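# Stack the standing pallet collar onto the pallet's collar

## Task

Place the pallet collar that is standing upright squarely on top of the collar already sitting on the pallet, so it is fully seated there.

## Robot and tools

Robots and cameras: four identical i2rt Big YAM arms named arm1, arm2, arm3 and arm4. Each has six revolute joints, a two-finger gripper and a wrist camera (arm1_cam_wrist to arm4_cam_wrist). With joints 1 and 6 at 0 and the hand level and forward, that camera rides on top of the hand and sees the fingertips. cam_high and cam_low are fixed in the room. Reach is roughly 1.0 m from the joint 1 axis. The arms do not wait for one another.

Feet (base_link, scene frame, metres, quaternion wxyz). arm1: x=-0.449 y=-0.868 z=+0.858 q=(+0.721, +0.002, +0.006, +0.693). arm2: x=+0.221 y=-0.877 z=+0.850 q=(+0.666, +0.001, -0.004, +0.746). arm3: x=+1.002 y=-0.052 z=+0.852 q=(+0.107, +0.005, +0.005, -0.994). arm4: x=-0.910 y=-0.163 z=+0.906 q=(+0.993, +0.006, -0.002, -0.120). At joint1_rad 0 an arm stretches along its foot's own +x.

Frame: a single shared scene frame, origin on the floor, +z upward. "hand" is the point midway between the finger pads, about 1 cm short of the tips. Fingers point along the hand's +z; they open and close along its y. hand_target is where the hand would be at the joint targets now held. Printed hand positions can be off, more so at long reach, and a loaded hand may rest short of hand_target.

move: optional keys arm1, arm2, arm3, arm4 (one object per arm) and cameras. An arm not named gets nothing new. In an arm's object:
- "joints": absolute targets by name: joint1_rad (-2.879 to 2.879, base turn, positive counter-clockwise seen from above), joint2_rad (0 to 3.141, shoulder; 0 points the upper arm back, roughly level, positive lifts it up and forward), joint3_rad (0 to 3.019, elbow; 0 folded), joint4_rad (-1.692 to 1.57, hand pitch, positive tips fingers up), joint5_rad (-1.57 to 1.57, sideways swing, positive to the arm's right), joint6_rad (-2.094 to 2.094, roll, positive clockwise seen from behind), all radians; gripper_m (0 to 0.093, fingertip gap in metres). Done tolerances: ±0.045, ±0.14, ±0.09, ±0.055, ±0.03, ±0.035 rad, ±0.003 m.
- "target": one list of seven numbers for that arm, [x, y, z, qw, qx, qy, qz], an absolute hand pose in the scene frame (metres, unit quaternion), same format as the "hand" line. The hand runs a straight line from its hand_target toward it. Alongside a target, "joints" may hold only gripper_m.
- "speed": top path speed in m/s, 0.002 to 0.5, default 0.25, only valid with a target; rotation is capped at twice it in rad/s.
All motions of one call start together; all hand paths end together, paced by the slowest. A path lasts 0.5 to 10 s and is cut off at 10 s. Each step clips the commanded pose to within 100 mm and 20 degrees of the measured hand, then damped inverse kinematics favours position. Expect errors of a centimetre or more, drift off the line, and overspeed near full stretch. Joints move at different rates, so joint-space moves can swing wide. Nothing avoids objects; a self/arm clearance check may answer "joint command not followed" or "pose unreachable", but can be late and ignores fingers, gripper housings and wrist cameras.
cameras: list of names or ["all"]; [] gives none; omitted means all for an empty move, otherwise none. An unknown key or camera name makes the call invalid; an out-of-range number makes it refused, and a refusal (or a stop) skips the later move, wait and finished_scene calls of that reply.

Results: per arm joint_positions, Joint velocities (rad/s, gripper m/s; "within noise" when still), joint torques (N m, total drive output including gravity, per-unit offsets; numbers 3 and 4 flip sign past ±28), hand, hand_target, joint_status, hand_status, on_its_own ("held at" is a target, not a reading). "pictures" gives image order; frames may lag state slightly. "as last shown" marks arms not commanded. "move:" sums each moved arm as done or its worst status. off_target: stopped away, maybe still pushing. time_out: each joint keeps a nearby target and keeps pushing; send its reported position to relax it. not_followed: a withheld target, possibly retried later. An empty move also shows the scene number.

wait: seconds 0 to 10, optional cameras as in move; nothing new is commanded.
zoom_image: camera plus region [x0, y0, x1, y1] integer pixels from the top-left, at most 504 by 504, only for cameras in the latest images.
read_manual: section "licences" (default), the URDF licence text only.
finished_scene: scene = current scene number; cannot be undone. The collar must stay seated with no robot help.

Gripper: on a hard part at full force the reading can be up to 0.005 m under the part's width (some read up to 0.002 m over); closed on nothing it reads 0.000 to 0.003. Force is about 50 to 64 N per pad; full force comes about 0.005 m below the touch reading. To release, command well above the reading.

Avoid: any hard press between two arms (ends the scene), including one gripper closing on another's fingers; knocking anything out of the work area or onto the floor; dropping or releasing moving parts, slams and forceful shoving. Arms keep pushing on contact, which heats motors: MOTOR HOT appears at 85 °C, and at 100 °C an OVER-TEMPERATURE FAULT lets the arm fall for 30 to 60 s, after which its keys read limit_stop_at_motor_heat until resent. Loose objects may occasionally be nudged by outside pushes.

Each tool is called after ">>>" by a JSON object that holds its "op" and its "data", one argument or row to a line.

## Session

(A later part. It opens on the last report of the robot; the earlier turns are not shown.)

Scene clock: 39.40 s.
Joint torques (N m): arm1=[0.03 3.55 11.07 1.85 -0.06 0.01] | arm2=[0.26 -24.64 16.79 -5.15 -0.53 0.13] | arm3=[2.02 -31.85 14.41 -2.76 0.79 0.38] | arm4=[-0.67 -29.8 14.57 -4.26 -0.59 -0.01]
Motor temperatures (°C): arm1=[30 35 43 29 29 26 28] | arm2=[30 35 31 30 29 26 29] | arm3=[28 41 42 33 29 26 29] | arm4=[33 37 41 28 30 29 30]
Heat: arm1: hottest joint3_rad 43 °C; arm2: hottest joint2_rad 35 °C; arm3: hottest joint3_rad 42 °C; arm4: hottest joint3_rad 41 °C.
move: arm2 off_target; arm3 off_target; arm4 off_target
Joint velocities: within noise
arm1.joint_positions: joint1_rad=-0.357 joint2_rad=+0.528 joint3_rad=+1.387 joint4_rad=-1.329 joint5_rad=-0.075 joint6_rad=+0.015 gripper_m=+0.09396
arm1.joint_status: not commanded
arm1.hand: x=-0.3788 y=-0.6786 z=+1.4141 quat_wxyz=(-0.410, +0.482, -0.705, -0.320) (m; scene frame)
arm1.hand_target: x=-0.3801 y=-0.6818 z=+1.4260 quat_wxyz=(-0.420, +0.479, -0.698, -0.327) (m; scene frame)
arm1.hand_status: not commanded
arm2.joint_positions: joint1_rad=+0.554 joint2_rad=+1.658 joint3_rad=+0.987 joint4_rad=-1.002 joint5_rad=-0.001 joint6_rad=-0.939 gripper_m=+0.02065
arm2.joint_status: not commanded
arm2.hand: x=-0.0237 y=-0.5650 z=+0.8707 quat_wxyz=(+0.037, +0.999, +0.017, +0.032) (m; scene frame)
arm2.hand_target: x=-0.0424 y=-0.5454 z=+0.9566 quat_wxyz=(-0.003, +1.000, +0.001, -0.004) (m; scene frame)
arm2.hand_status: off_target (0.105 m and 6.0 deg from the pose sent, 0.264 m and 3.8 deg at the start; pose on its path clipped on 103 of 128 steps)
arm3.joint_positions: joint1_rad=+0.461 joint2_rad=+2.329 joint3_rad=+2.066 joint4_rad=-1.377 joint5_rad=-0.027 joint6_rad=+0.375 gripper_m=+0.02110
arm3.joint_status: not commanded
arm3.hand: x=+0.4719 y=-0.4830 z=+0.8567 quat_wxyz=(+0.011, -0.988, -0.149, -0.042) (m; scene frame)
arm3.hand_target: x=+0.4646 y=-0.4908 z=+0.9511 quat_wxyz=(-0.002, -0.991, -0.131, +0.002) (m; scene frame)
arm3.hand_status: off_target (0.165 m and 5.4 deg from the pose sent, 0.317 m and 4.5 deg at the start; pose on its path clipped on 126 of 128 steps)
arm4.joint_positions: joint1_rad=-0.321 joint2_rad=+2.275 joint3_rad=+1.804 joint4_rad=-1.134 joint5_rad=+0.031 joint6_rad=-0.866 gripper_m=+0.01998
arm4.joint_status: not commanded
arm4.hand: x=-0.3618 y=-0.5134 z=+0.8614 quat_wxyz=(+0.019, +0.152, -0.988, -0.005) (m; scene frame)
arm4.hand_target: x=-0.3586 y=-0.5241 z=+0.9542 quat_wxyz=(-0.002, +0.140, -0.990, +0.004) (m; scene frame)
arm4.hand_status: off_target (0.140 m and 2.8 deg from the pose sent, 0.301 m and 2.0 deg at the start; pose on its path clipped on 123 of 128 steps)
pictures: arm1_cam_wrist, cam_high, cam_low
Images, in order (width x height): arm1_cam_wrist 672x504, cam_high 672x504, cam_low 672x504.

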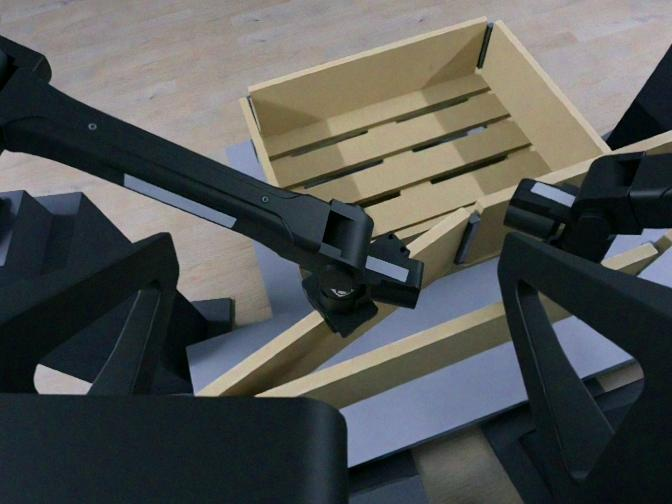

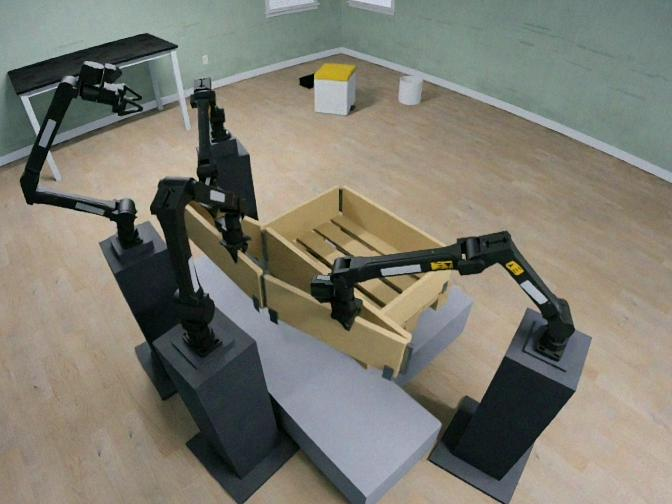

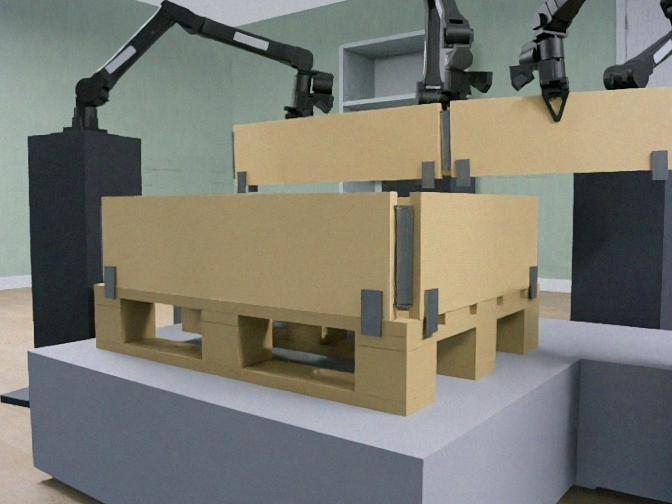

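>>> {"op": "move", "data": {
  "arm2": {"target":[0.045,-0.495,0.985,0,-1,0,0],"speed":0.09},
  "arm3": {"target":[0.485,-0.33,1.0,0,-0.954,-0.301,0],"speed":0.09},
  "arm4": {"target":[-0.335,-0.355,1.0,0,-0.301,0.954,0],"speed":0.09},
  "cameras": ["cam_high","cam_low"]
}}

>>> {"op": "move", "data": {
  "arm2": {"target":[0.135,-0.437,0.97,0,-1,0,0],"speed":0.09},
  "arm3": {"target":[0.488,-0.18,1.0,0,-0.895,-0.446,0],"speed":0.09},
  "arm4": {"target":[-0.328,-0.213,0.99,0,-0.446,0.895,0],"speed":0.09},
  "cameras": ["cam_high","cam_low"]
}}

>>> {"op": "move", "data": {
  "arm2": {"target":[0.21,-0.373,0.96,0,-1,0,0],"speed":0.09},
  "arm3": {"target":[0.455,-0.055,1.0,0,-0.809,-0.588,0],"speed":0.09},
  "arm4": {"target":[-0.355,-0.095,0.985,0,-0.588,0.809,0],"speed":0.09},
  "cameras": ["cam_high","cam_low"]
}}

>>> {"op": "move", "data": {
  "arm1": {"target":[-0.25,-0.33,1.28,0.2068,-0.676,0.676,0.2068],"speed":0.3},
  "arm2": {"target":[0.258,-0.30,0.925,0,-1,0.0087,0],"speed":0.09},
  "arm3": {"target":[0.395,0.045,1.0,0,-0.719,-0.695,0],"speed":0.09},
  "arm4": {"target":[-0.395,0.005,0.97,0,-0.695,0.719,0],"speed":0.09},
  "cameras": ["all"]
}}

Scene clock: 57.47 s.
Joint torques (N m): arm1=[-0.03 3.6 11.1 1.85 -0.06 0] | arm2=[0.09 -21.71 15.23 -3.3 -0.85 -0.13] | arm3=[0.21 -31.27 11.04 -1.73 0.15 -0.05] | arm4=[-0.67 -31.33 10.18 -3.81 -1.43 -0.07]
Motor temperatures (°C): arm1=[30 35 45 29 29 26 28] | arm2=[30 35 36 31 29 26 30] | arm3=[28 42 49 33 30 26 30] | arm4=[33 44 47 29 31 29 31]
Heat: arm1: hottest joint3_rad 45 °C; arm2: hottest joint3_rad 36 °C; arm3: hottest joint3_rad 49 °C; arm4: hottest joint3_rad 47 °C.
move: arm2 off_target; arm3 off_target; arm4 off_target
Joint velocities: within noise
arm1: as last shown
arm2.joint_positions: joint1_rad=+0.316 joint2_rad=+1.591 joint3_rad=+1.042 joint4_rad=-1.125 joint5_rad=+0.013 joint6_rad=-1.149 gripper_m=+0.02033
arm2.joint_status: not commanded
arm2.hand: x=+0.0580 y=-0.5141 z=+0.9154 quat_wxyz=(+0.041, +0.999, +0.004, +0.029) (m; scene frame)
arm2.hand_target: x=+0.0476 y=-0.4985 z=+0.9809 quat_wxyz=(+0.000, +1.000, +0.000, +0.001) (m; scene frame)
arm2.hand_status: off_target (0.073 m and 5.7 deg from the pose sent, 0.151 m and 6.0 deg at the start)
arm3.joint_positions: joint1_rad=+0.292 joint2_rad=+2.029 joint3_rad=+1.623 joint4_rad=-1.276 joint5_rad=-0.007 joint6_rad=-0.119 gripper_m=+0.02096
arm3.joint_status: not commanded
arm3.hand: x=+0.5008 y=-0.3319 z=+0.8890 quat_wxyz=(+0.011, -0.950, -0.307, -0.061) (m; scene frame)
arm3.hand_target: x=+0.4902 y=-0.3284 z=+0.9815 quat_wxyz=(+0.002, -0.954, -0.301, +0.001) (m; scene frame)
arm3.hand_status: off_target (0.112 m and 7.2 deg from the pose sent, 0.210 m and 18.5 deg at the start; pose on its path clipped on 69 of 84 steps)
arm4.joint_positions: joint1_rad=-0.065 joint2_rad=+2.147 joint3_rad=+1.676 joint4_rad=-1.136 joint5_rad=+0.049 joint6_rad=-0.932 gripper_m=+0.02008
arm4.joint_status: not commanded
arm4.hand: x=-0.3243 y=-0.3563 z=+0.8998 quat_wxyz=(+0.024, +0.309, -0.951, +0.005) (m; scene frame)
arm4.hand_target: x=-0.3334 y=-0.3549 z=+0.9898 quat_wxyz=(-0.003, +0.301, -0.954, +0.001) (m; scene frame)
arm4.hand_status: off_target (0.101 m and 3.0 deg from the pose sent, 0.212 m and 17.6 deg at the start; pose on its path clipped on 64 of 84 steps)
pictures: cam_high, cam_low
Images, in order (width x height): cam_high 672x504, cam_low 672x504.

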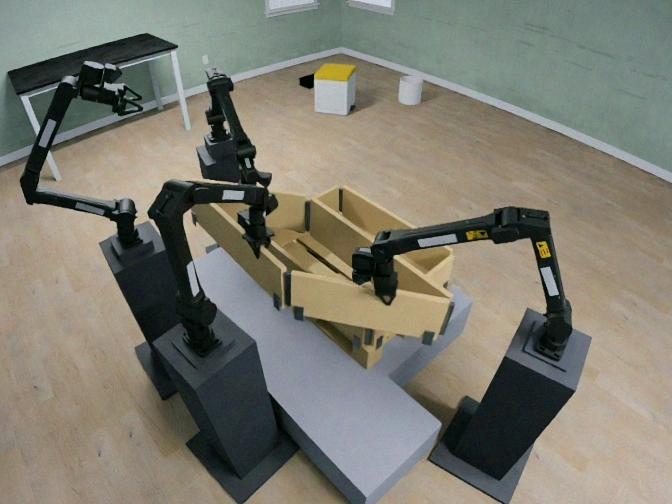

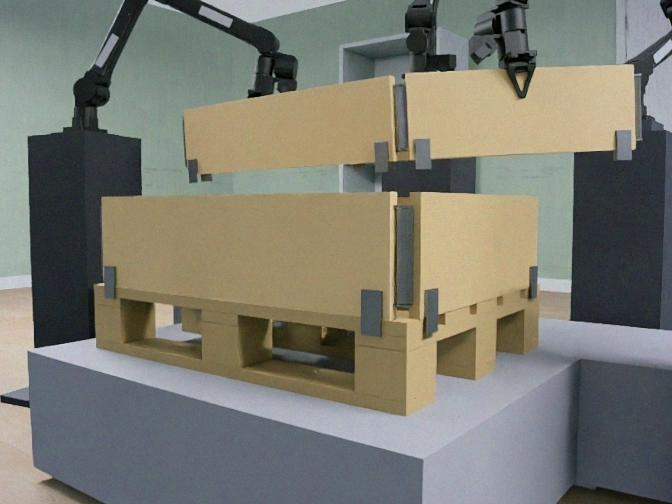

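Scene clock: 59.93 s.
Joint torques (N m): arm1=[-0.03 3.6 11.07 1.88 -0.06 0.01] | arm2=[-0.21 -18.73 13.79 -2.33 -0.8 -0.31] | arm3=[-0.91 -29.68 10.54 -1.96 -0.54 -0.09] | arm4=[0.56 -30.8 8.24 -3.23 -1.53 0.15]
Motor temperatures (°C): arm1=[30 35 45 29 29 26 28] | arm2=[30 35 36 30 29 26 30] | arm3=[28 43 49 33 29 26 30] | arm4=[33 44 47 29 31 29 31]
Heat: arm1: hottest joint3_rad 45 °C; arm2: hottest joint3_rad 36 °C; arm3: hottest joint3_rad 49 °C; arm4: hottest joint3_rad 47 °C.
move: arm2 off_target; arm3 off_target; arm4 off_target
Joint velocities: within noise
arm1: as last shown
arm2.joint_positions: joint1_rad=+0.085 joint2_rad=+1.630 joint3_rad=+1.128 joint4_rad=-1.126 joint5_rad=+0.013 joint6_rad=-1.353 gripper_m=+0.01977
arm2.joint_status: not commanded
arm2.hand: x=+0.1387 y=-0.4524 z=+0.9275 quat_wxyz=(+0.023, +1.000, -0.010, +0.014) (m; scene frame)
arm2.hand_target: x=+0.1358 y=-0.4387 z=+0.9691 quat_wxyz=(-0.001, +1.000, -0.005, +0.001) (m; scene frame)
arm2.hand_status: off_target (0.045 m and 3.3 deg from the pose sent, 0.122 m and 5.7 deg at the start)
arm3.joint_positions: joint1_rad=+0.056 joint2_rad=+1.890 joint3_rad=+1.445 joint4_rad=-1.235 joint5_rad=+0.018 joint6_rad=-0.682 gripper_m=+0.02087
arm3.joint_status: not commanded
arm3.hand: x=+0.4969 y=-0.1894 z=+0.9059 quat_wxyz=(+0.000, -0.887, -0.458, -0.061) (m; scene frame)
arm3.hand_target: x=+0.4905 y=-0.1781 z=+0.9924 quat_wxyz=(+0.007, -0.895, -0.446, +0.000) (m; scene frame)
arm3.hand_status: off_target (0.095 m and 7.2 deg from the pose sent, 0.189 m and 18.6 deg at the start; pose on its path clipped on 33 of 74 steps)
arm4.joint_positions: joint1_rad=+0.161 joint2_rad=+2.107 joint3_rad=+1.599 joint4_rad=-1.102 joint5_rad=+0.051 joint6_rad=-1.036 gripper_m=+0.02008
arm4.joint_status: not commanded
arm4.hand: x=-0.3145 y=-0.2191 z=+0.8998 quat_wxyz=(+0.024, +0.461, -0.887, +0.007) (m; scene frame)
arm4.hand_target: x=-0.3260 y=-0.2130 z=+0.9807 quat_wxyz=(-0.002, +0.447, -0.894, +0.001) (m; scene frame)
arm4.hand_status: off_target (0.091 m and 3.5 deg from the pose sent, 0.169 m and 17.2 deg at the start)
pictures: cam_high, cam_low
Images, in order (width x height): cam_high 672x504, cam_low 672x504.

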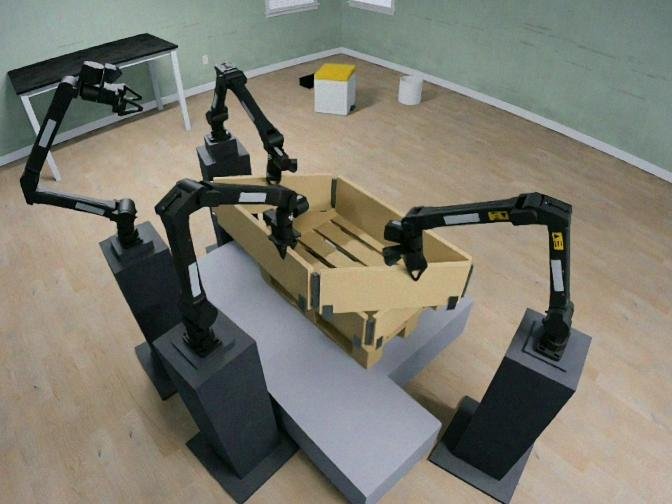

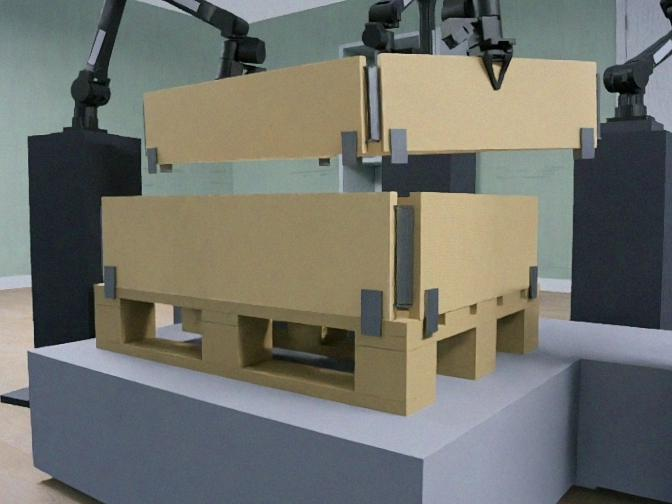

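Scene clock: 62.53 s.
Joint torques (N m): arm1=[0.03 3.6 11.07 1.85 -0.06 0.01] | arm2=[-1.08 -19.84 12.72 -1.98 -0.41 -0.54] | arm3=[-1.49 -26.23 13.98 -3.36 -0.66 -0.43] | arm4=[2.2 -31.09 7.02 -3.84 -1.69 0.07]
Motor temperatures (°C): arm1=[30 35 45 29 29 26 28] | arm2=[30 35 37 30 29 26 30] | arm3=[28 44 49 33 29 26 30] | arm4=[33 44 47 29 32 29 31]
Heat: arm1: hottest joint3_rad 45 °C; arm2: hottest joint3_rad 37 °C; arm3: hottest joint3_rad 49 °C; arm4: hottest joint3_rad 47 °C.
move: arm2 off_target; arm3 off_target; arm4 off_target
Joint velocities: within noise
arm1: as last shown
arm2.joint_positions: joint1_rad=-0.073 joint2_rad=+1.760 joint3_rad=+1.304 joint4_rad=-1.148 joint5_rad=+0.005 joint6_rad=-1.511 gripper_m=+0.01968
arm2.joint_status: not commanded
arm2.hand: x=+0.2028 y=-0.3829 z=+0.9289 quat_wxyz=(+0.012, +1.000, -0.010, +0.005) (m; scene frame)
arm2.hand_target: x=+0.2103 y=-0.3739 z=+0.9597 quat_wxyz=(-0.001, +1.000, +0.000, +0.002) (m; scene frame)
arm2.hand_status: off_target (0.033 m and 1.9 deg from the pose sent, 0.112 m and 3.3 deg at the start)
arm3.joint_positions: joint1_rad=-0.178 joint2_rad=+1.890 joint3_rad=+1.464 joint4_rad=-1.212 joint5_rad=+0.012 joint6_rad=-1.209 gripper_m=+0.02085
arm3.joint_status: not commanded
arm3.hand: x=+0.4655 y=-0.0699 z=+0.9127 quat_wxyz=(-0.012, -0.812, -0.583, -0.038) (m; scene frame)
arm3.hand_target: x=+0.4587 y=-0.0551 z=+0.9948 quat_wxyz=(+0.005, -0.812, -0.584, +0.000) (m; scene frame)
arm3.hand_status: off_target (0.089 m and 4.6 deg from the pose sent, 0.169 m and 18.8 deg at the start)
arm4.joint_positions: joint1_rad=+0.343 joint2_rad=+2.072 joint3_rad=+1.513 joint4_rad=-1.038 joint5_rad=+0.054 joint6_rad=-1.150 gripper_m=+0.01987
arm4.joint_status: not commanded
arm4.hand: x=-0.3315 y=-0.1126 z=+0.8920 quat_wxyz=(+0.019, +0.587, -0.810, +0.014) (m; scene frame)
arm4.hand_target: x=-0.3520 y=-0.0962 z=+0.9733 quat_wxyz=(-0.001, +0.588, -0.809, +0.000) (m; scene frame)
arm4.hand_status: off_target (0.097 m and 2.7 deg from the pose sent, 0.156 m and 17.3 deg at the start; pose on its path clipped on 24 of 78 steps)
pictures: cam_high, cam_low
Images, in order (width x height): cam_high 672x504, cam_low 672x504.

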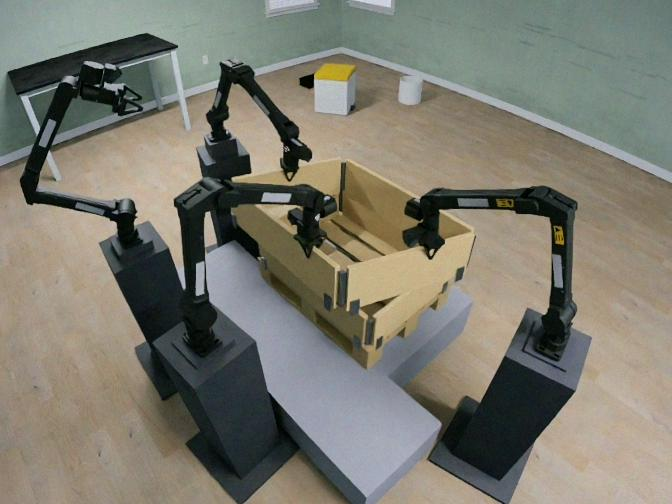

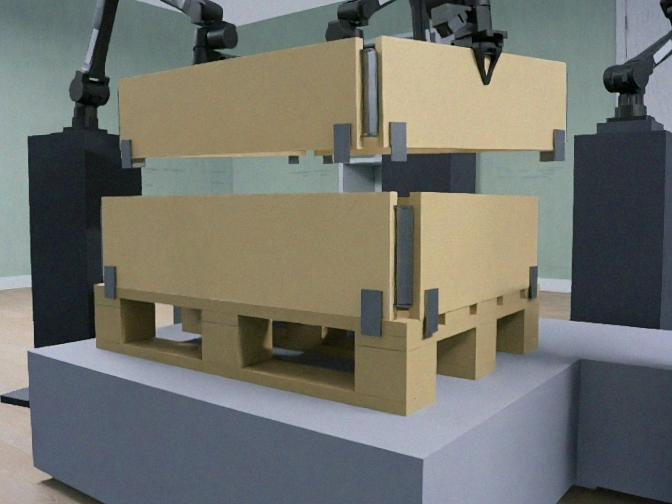

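Scene clock: 65.20 s.
Joint torques (N m): arm1=[0.97 -13.57 17.84 0.44 -0.27 -0.1] | arm2=[-2.37 -22.07 12.55 -1.55 -0.01 -0.59] | arm3=[-1.79 -28.81 14.75 -4.31 -0.91 -0.63] | arm4=[3.31 -30.74 7.16 -3.58 -1.79 0.07]
Motor temperatures (°C): arm1=[30 35 46 29 29 26 28] | arm2=[30 36 37 30 29 26 30] | arm3=[28 44 49 33 29 26 30] | arm4=[33 45 46 29 33 29 31]
Heat: arm1: hottest joint3_rad 46 °C; arm2: hottest joint3_rad 37 °C; arm3: hottest joint3_rad 49 °C; arm4: hottest joint3_rad 46 °C.
move: arm1 off_target; arm2 off_target; arm3 off_target; arm4 off_target
Joint velocities: within noise
arm1.joint_positions: joint1_rad=-0.385 joint2_rad=+1.530 joint3_rad=+1.786 joint4_rad=-1.315 joint5_rad=-0.213 joint6_rad=-0.342 gripper_m=+0.09396
arm1.joint_status: not commanded
arm1.hand: x=-0.2471 y=-0.3388 z=+1.2497 quat_wxyz=(-0.185, +0.671, -0.690, -0.195) (m; scene frame)
arm1.hand_target: x=-0.2508 y=-0.3319 z=+1.2801 quat_wxyz=(-0.208, +0.676, -0.676, -0.205) (m; scene frame)
arm1.hand_status: off_target (0.032 m and 3.3 deg from the pose sent, 0.395 m and 35.0 deg at the start)
arm2.joint_positions: joint1_rad=-0.142 joint2_rad=+1.960 joint3_rad=+1.519 joint4_rad=-1.160 joint5_rad=-0.017 joint6_rad=-1.572 gripper_m=+0.01966
arm2.joint_status: not commanded
arm2.hand: x=+0.2352 y=-0.3106 z=+0.9003 quat_wxyz=(+0.011, +1.000, -0.014, -0.007) (m; scene frame)
arm2.hand_target: x=+0.2561 y=-0.3014 z=+0.9247 quat_wxyz=(+0.000, +1.000, -0.009, -0.005) (m; scene frame)
arm2.hand_status: off_target (0.035 m and 1.6 deg from the pose sent, 0.100 m and 1.6 deg at the start)
arm3.joint_positions: joint1_rad=-0.332 joint2_rad=+2.074 joint3_rad=+1.671 joint4_rad=-1.210 joint5_rad=+0.015 joint6_rad=-1.634 gripper_m=+0.02135
arm3.joint_status: not commanded
arm3.hand: x=+0.4020 y=+0.0215 z=+0.8810 quat_wxyz=(-0.011, -0.726, -0.687, -0.026) (m; scene frame)
arm3.hand_target: x=+0.3994 y=+0.0399 z=+0.9728 quat_wxyz=(+0.006, -0.719, -0.694, +0.001) (m; scene frame)
arm3.hand_status: off_target (0.122 m and 3.5 deg from the pose sent, 0.161 m and 17.3 deg at the start; pose on its path clipped on 55 of 80 steps)
arm4.joint_positions: joint1_rad=+0.517 joint2_rad=+2.064 joint3_rad=+1.412 joint4_rad=-0.967 joint5_rad=+0.056 joint6_rad=-1.246 gripper_m=+0.01977
arm4.joint_status: not commanded
arm4.hand: x=-0.3756 y=-0.0208 z=+0.8661 quat_wxyz=(+0.028, +0.691, -0.723, +0.011) (m; scene frame)
arm4.hand_target: x=-0.3912 y=+0.0013 z=+0.9495 quat_wxyz=(-0.002, +0.696, -0.718, +0.001) (m; scene frame)
arm4.hand_status: off_target (0.109 m and 3.5 deg from the pose sent, 0.155 m and 16.4 deg at the start; pose on its path clipped on 65 of 80 steps)
pictures: arm1_cam_wrist, arm2_cam_wrist, arm3_cam_wrist, arm4_cam_wrist, cam_high, cam_low
Images, in order (width x height): arm1_cam_wrist 672x504, arm2_cam_wrist 672x504, arm3_cam_wrist 672x504, arm4_cam_wrist 672x504, cam_high 672x504, cam_low 672x504.

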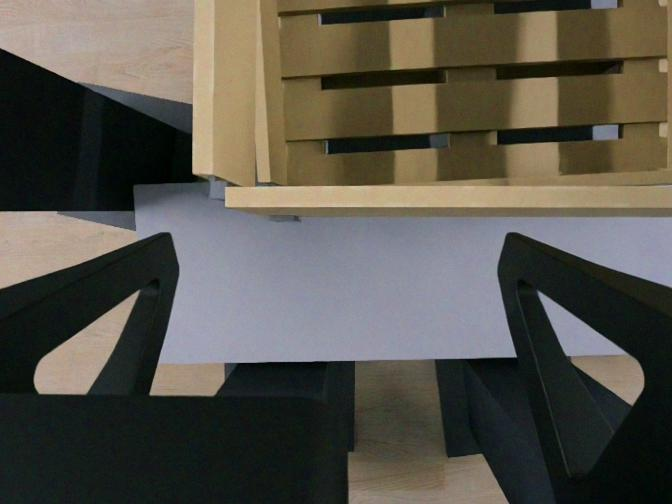

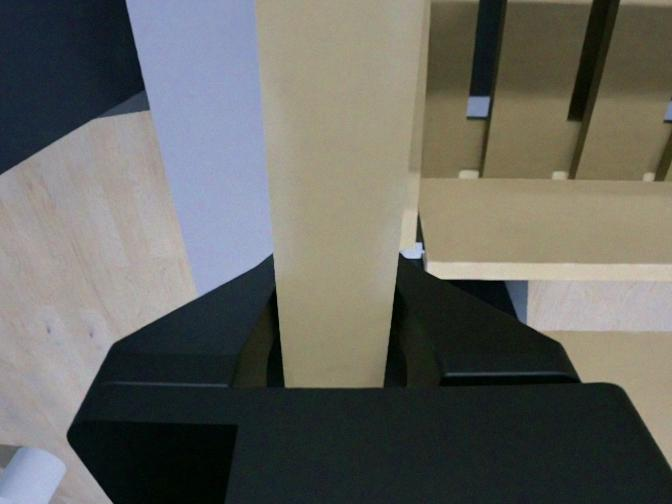

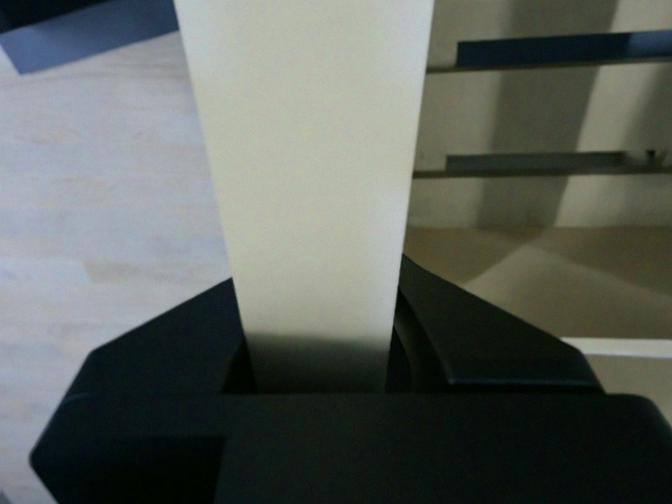

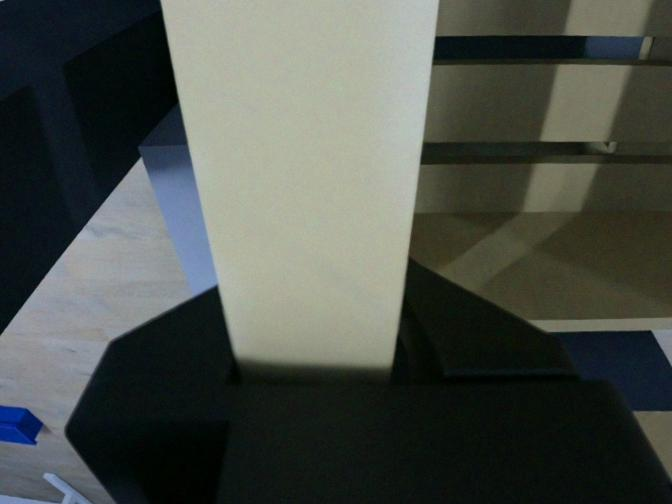

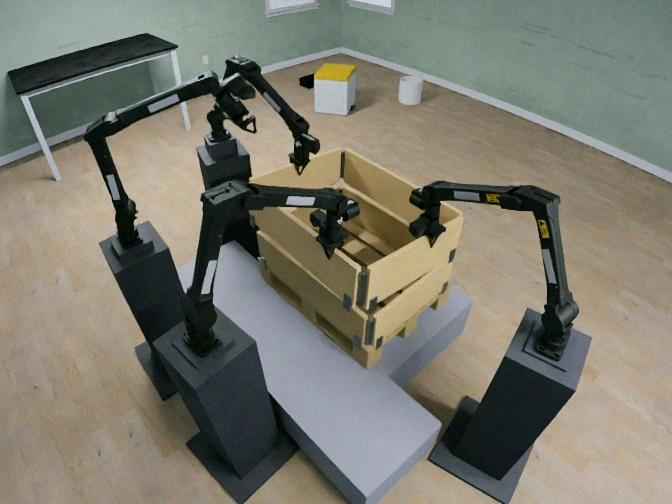

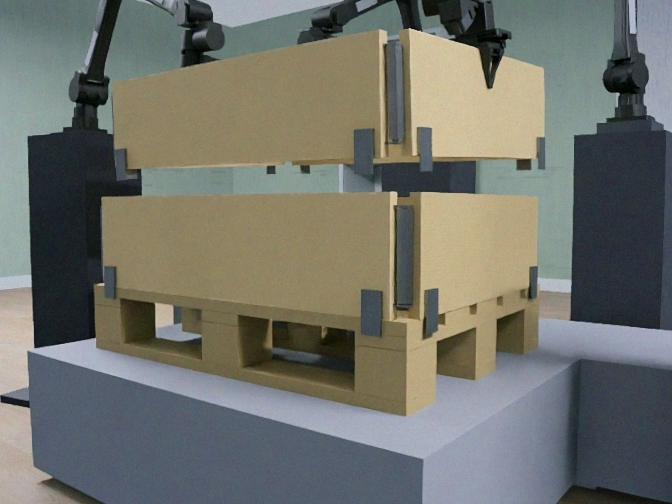

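>>> {"op": "move", "data": {
  "arm2": {"target":[0.287,-0.265,0.872,0,-0.9999,-0.0105,0],"speed":0.08},
  "arm3": {"target":[0.40,0.084,0.955,0,-0.710,-0.704,0],"speed":0.08},
  "arm4": {"target":[-0.386,0.024,0.93,0,-0.704,0.710,0],"speed":0.08},
  "cameras": ["arm1_cam_wrist","arm2_cam_wrist","cam_high","cam_low"]
}}

>>> {"op": "zoom_image", "data": {
  "camera": "cam_low",
  "region": [80, 0, 570, 360]
}}

>>> {"op": "zoom_image", "data": {
  "camera": "cam_high",
  "region": [220, 120, 480, 380]
}}

>>> {"op": "zoom_image", "data": {
  "camera": "arm1_cam_wrist",
  "region": [130, 120, 330, 270]
}}

Scene clock: 84.30 s.
Joint torques (N m): arm1=[0.97 -13.51 17.84 0.46 -0.27 -0.11] | arm2=[-3.96 -20.84 11.56 -0.29 0.48 -0.75] | arm3=[-1.67 -29.74 12.62 -3.82 -0.98 -0.53] | arm4=[4.54 -28.45 8.8 -3.7 -1.55 0.29]
Motor temperatures (°C): arm1=[30 35 53 29 29 26 28] | arm2=[30 39 38 30 28 26 30] | arm3=[28 50 50 34 30 26 30] | arm4=[33 48 45 29 35 29 31]
Heat: arm1: hottest joint3_rad 53 °C; arm2: hottest joint2_rad 39 °C; arm3: hottest joint2_rad 50 °C; arm4: hottest joint2_rad 48 °C.
move: arm2 off_target; arm3 off_target; arm4 off_target
Joint velocities: within noise
arm1.joint_positions: joint1_rad=-0.385 joint2_rad=+1.530 joint3_rad=+1.786 joint4_rad=-1.317 joint5_rad=-0.213 joint6_rad=-0.342 gripper_m=+0.09396
arm1.joint_status: not commanded
arm1.hand: x=-0.2473 y=-0.3391 z=+1.2495 quat_wxyz=(-0.185, +0.672, -0.691, -0.195) (m; scene frame)
arm1.hand_target: x=-0.2509 y=-0.3321 z=+1.2800 quat_wxyz=(-0.208, +0.676, -0.676, -0.205) (m; scene frame)
arm1.hand_status: not commanded
arm2.joint_positions: joint1_rad=-0.164 joint2_rad=+2.070 joint3_rad=+1.617 joint4_rad=-1.132 joint5_rad=-0.017 joint6_rad=-1.635 gripper_m=+0.01966
arm2.joint_status: not commanded
arm2.hand: x=+0.2497 y=-0.2748 z=+0.8715 quat_wxyz=(+0.003, +1.000, +0.007, -0.007) (m; scene frame)
arm2.hand_target: x=+0.2866 y=-0.2667 z=+0.8723 quat_wxyz=(-0.001, +1.000, +0.010, +0.001) (m; scene frame)
arm2.hand_status: off_target (0.039 m and 1.0 deg from the pose sent, 0.075 m and 3.1 deg at the start)
arm3.joint_positions: joint1_rad=-0.403 joint2_rad=+2.117 joint3_rad=+1.685 joint4_rad=-1.183 joint5_rad=+0.015 joint6_rad=-1.742 gripper_m=+0.02145
arm3.joint_status: not commanded
arm3.hand: x=+0.4011 y=+0.0651 z=+0.8608 quat_wxyz=(-0.013, -0.713, -0.701, -0.026) (m; scene frame)
arm3.hand_target: x=+0.4019 y=+0.0828 z=+0.9485 quat_wxyz=(+0.004, -0.710, -0.704, +0.000) (m; scene frame)
arm3.hand_status: off_target (0.096 m and 3.3 deg from the pose sent, 0.097 m and 4.2 deg at the start)
arm4.joint_positions: joint1_rad=+0.537 joint2_rad=+2.095 joint3_rad=+1.407 joint4_rad=-0.918 joint5_rad=+0.046 joint6_rad=-1.262 gripper_m=+0.01946
arm4.joint_status: not commanded
arm4.hand: x=-0.3750 y=-0.0072 z=+0.8480 quat_wxyz=(+0.020, +0.703, -0.711, +0.010) (m; scene frame)
arm4.hand_target: x=-0.3857 y=+0.0222 z=+0.9217 quat_wxyz=(-0.002, +0.704, -0.710, -0.001) (m; scene frame)
arm4.hand_status: off_target (0.088 m and 2.5 deg from the pose sent, 0.079 m and 4.0 deg at the start)
pictures: arm1_cam_wrist, arm2_cam_wrist, cam_high, cam_low
Images, in order (width x height): arm1_cam_wrist 672x504, arm2_cam_wrist 672x504, cam_high 672x504, cam_low 672x504.

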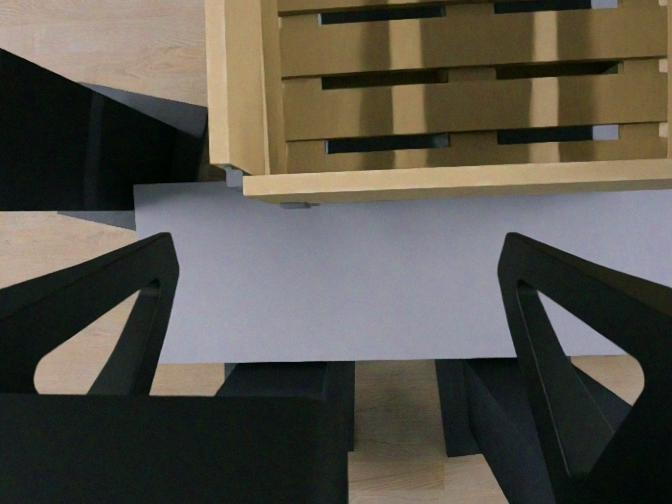

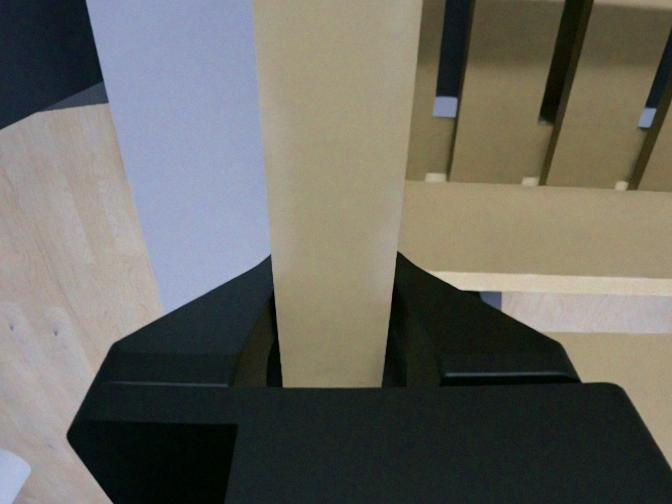

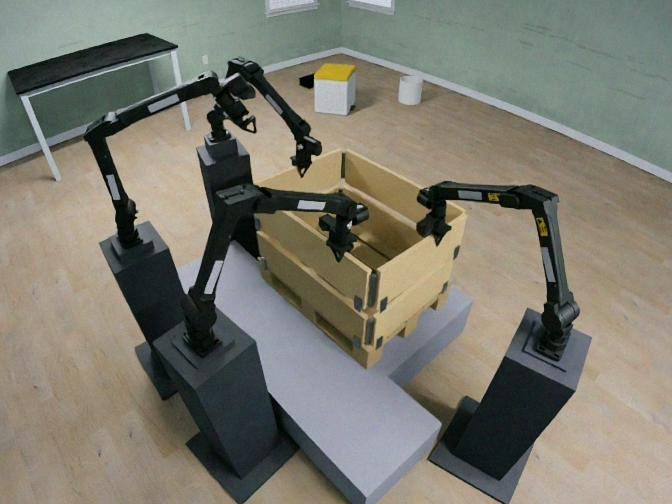

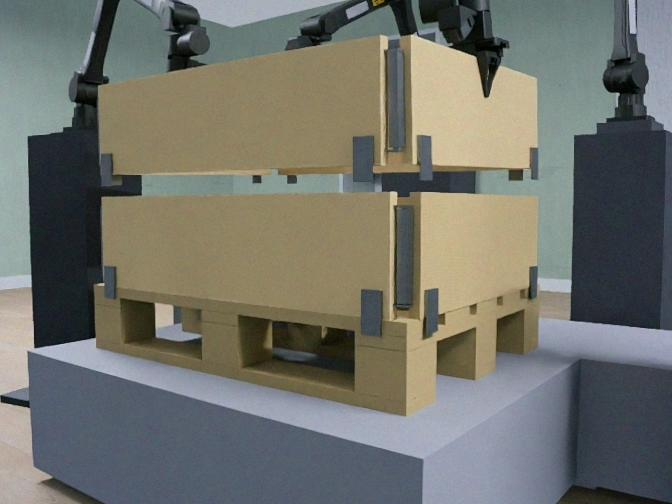

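Scaled by 1.029 from the camera's 672x504 image, which has a finer 960x720 frame.

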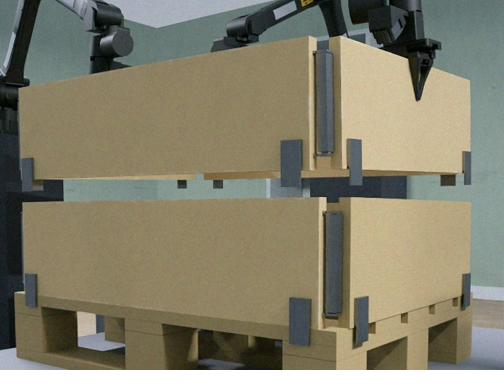

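Scaled by 1.938 from the camera's 672x504 image, which has a finer 960x720 frame.

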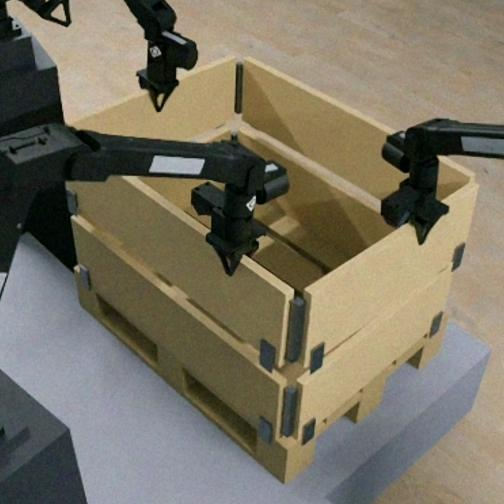

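Scaled by 2.520 from the camera's 672x504 image, which has a finer 960x720 frame.

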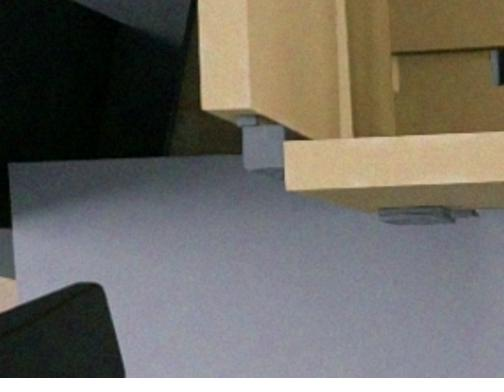

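>>> {"op": "move", "data": {
  "arm2": {"target":[0.297,-0.256,0.857,0,-0.9998,-0.021,0],"speed":0.06},
  "arm3": {"target":[0.399,0.097,0.94,0,-0.703,-0.711,0],"speed":0.06},
  "arm4": {"target":[-0.385,0.019,0.91,0,-0.711,0.703,0],"speed":0.06},
  "cameras": ["arm1_cam_wrist","arm2_cam_wrist","cam_high","cam_low"]
}}

>>> {"op": "zoom_image", "data": {
  "camera": "cam_low",
  "region": [80, 0, 570, 360]
}}

>>> {"op": "zoom_image", "data": {
  "camera": "cam_high",
  "region": [220, 120, 480, 380]
}}

>>> {"op": "zoom_image", "data": {
  "camera": "arm1_cam_wrist",
  "region": [130, 120, 330, 270]
}}

Scene clock: 102.23 s.
Joint torques (N m): arm1=[0.97 -13.57 17.84 0.46 -0.27 -0.1] | arm2=[-3.9 -21.25 11.63 -0.29 0.49 -0.81] | arm3=[-1.85 -29.92 12.22 -3.69 -0.98 -0.49] | arm4=[3.6 -28.63 7.31 -3.38 -1.45 0.25]
Motor temperatures (°C): arm1=[30 35 57 29 29 26 28] | arm2=[30 37 38 29 29 26 30] | arm3=[28 53 55 34 30 26 30] | arm4=[33 45 46 29 36 29 32]
Heat: arm1: hottest joint3_rad 57 °C; arm2: hottest joint3_rad 38 °C; arm3: hottest joint3_rad 55 °C; arm4: hottest joint3_rad 46 °C.
move: arm2 off_target; arm3 off_target; arm4 off_target
Joint velocities: within noise
arm1: as last shown
arm2.joint_positions: joint1_rad=-0.179 joint2_rad=+2.110 joint3_rad=+1.644 joint4_rad=-1.120 joint5_rad=-0.017 joint6_rad=-1.664 gripper_m=+0.01966
arm2.joint_status: not commanded
arm2.hand: x=+0.2594 y=-0.2657 z=+0.8572 quat_wxyz=(+0.003, +1.000, +0.014, -0.007) (m; scene frame)
arm2.hand_target: x=+0.2966 y=-0.2579 z=+0.8574 quat_wxyz=(-0.001, +1.000, +0.020, +0.001) (m; scene frame)
arm2.hand_status: off_target (0.039 m and 1.2 deg from the pose sent, 0.053 m and 1.8 deg at the start)
arm3.joint_positions: joint1_rad=-0.421 joint2_rad=+2.139 joint3_rad=+1.685 joint4_rad=-1.161 joint5_rad=+0.013 joint6_rad=-1.785 gripper_m=+0.02145
arm3.joint_status: not commanded
arm3.hand: x=+0.4009 y=+0.0765 z=+0.8476 quat_wxyz=(-0.014, -0.704, -0.709, -0.025) (m; scene frame)
arm3.hand_target: x=+0.4008 y=+0.0955 z=+0.9341 quat_wxyz=(+0.003, -0.703, -0.711, +0.000) (m; scene frame)
arm3.hand_status: off_target (0.095 m and 3.3 deg from the pose sent, 0.085 m and 3.7 deg at the start)
arm4.joint_positions: joint1_rad=+0.537 joint2_rad=+2.122 joint3_rad=+1.407 joint4_rad=-0.883 joint5_rad=+0.046 joint6_rad=-1.286 gripper_m=+0.01942
arm4.joint_status: not commanded
arm4.hand: x=-0.3720 y=-0.0061 z=+0.8329 quat_wxyz=(+0.017, +0.712, -0.702, +0.012) (m; scene frame)
arm4.hand_target: x=-0.3838 y=+0.0175 z=+0.9018 quat_wxyz=(-0.001, +0.711, -0.703, +0.000) (m; scene frame)
arm4.hand_status: off_target (0.082 m and 2.3 deg from the pose sent, 0.068 m and 2.8 deg at the start)
pictures: arm1_cam_wrist, arm2_cam_wrist, cam_high, cam_low
Images, in order (width x height): arm1_cam_wrist 672x504, arm2_cam_wrist 672x504, cam_high 672x504, cam_low 672x504.

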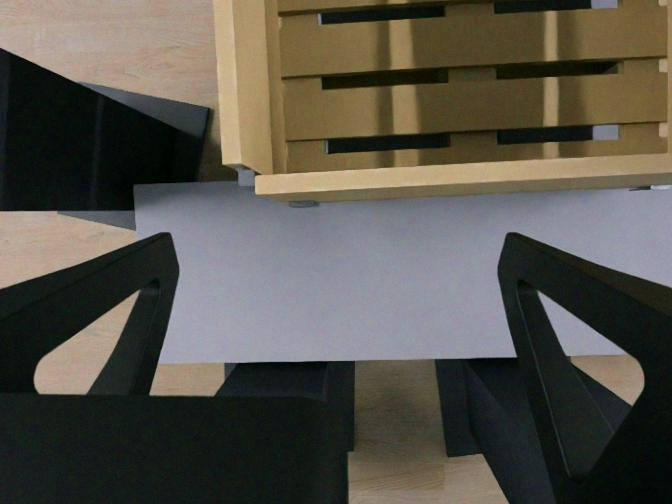

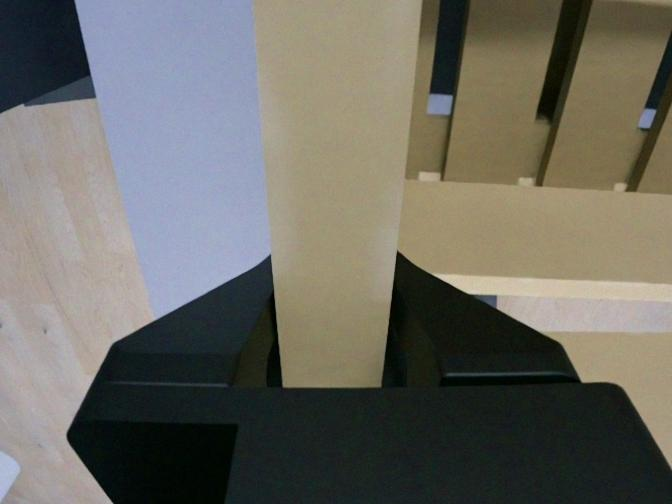

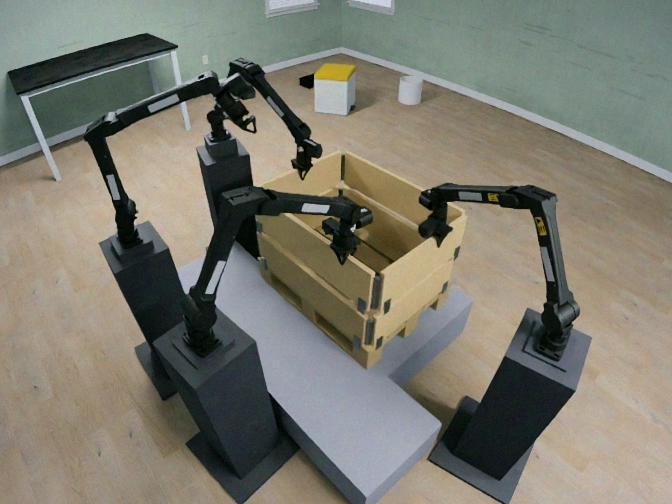

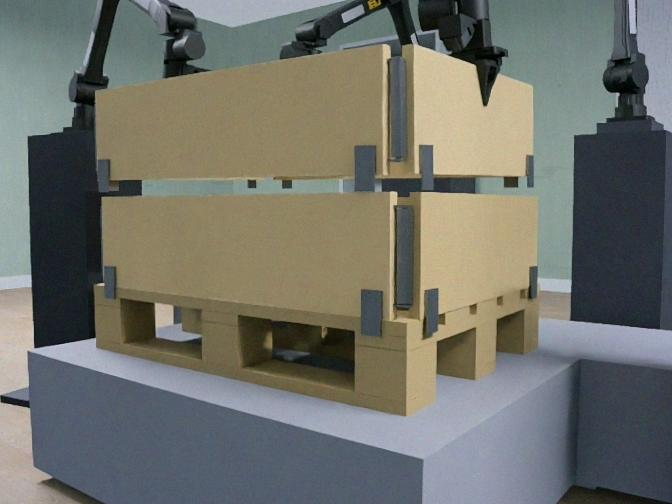

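Scaled by 1.029 from the camera's 672x504 image, which has a finer 960x720 frame.

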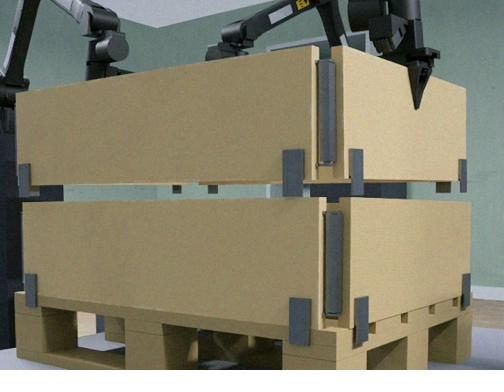

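Scaled by 1.938 from the camera's 672x504 image, which has a finer 960x720 frame.

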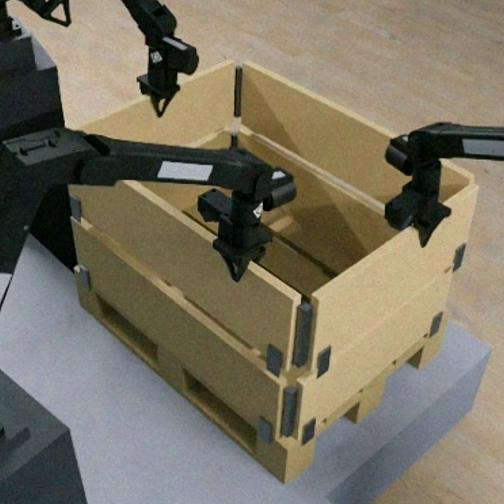

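Scaled by 2.520 from the camera's 672x504 image, which has a finer 960x720 frame.

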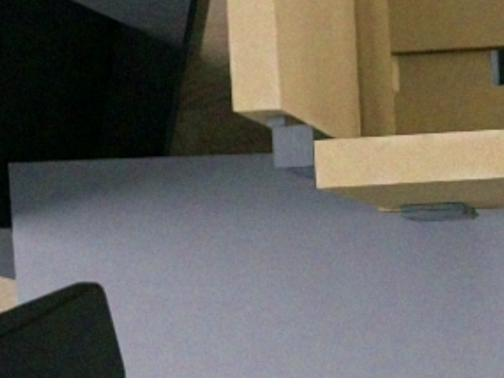

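>>> {"op": "zoom_image", "data": {
  "camera": "cam_high",
  "region": [330, 240, 430, 370]
}}

>>> {"op": "zoom_image", "data": {
  "camera": "cam_high",
  "region": [400, 180, 490, 300]
}}

>>> {"op": "zoom_image", "data": {
  "camera": "cam_high",
  "region": [240, 180, 330, 300]
}}

Scaled by 3.877 from the camera's 672x504 image, which has a finer 960x720 frame.

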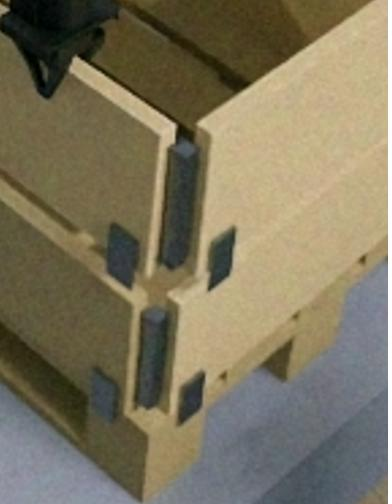

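Scaled by 4.200 from the camera's 672x504 image, which has a finer 960x720 frame.

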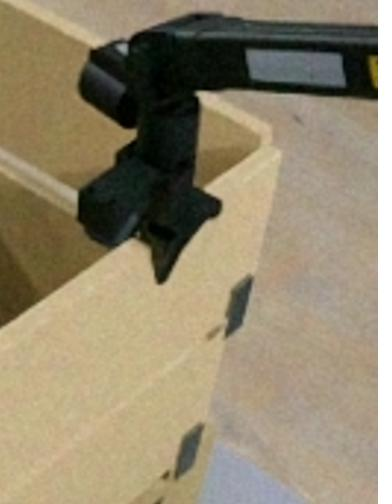

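Scaled by 4.200 from the camera's 672x504 image, which has a finer 960x720 frame.

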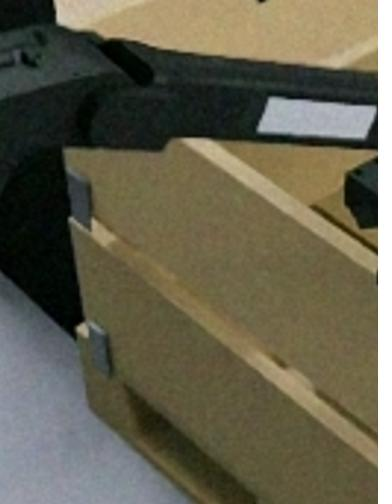

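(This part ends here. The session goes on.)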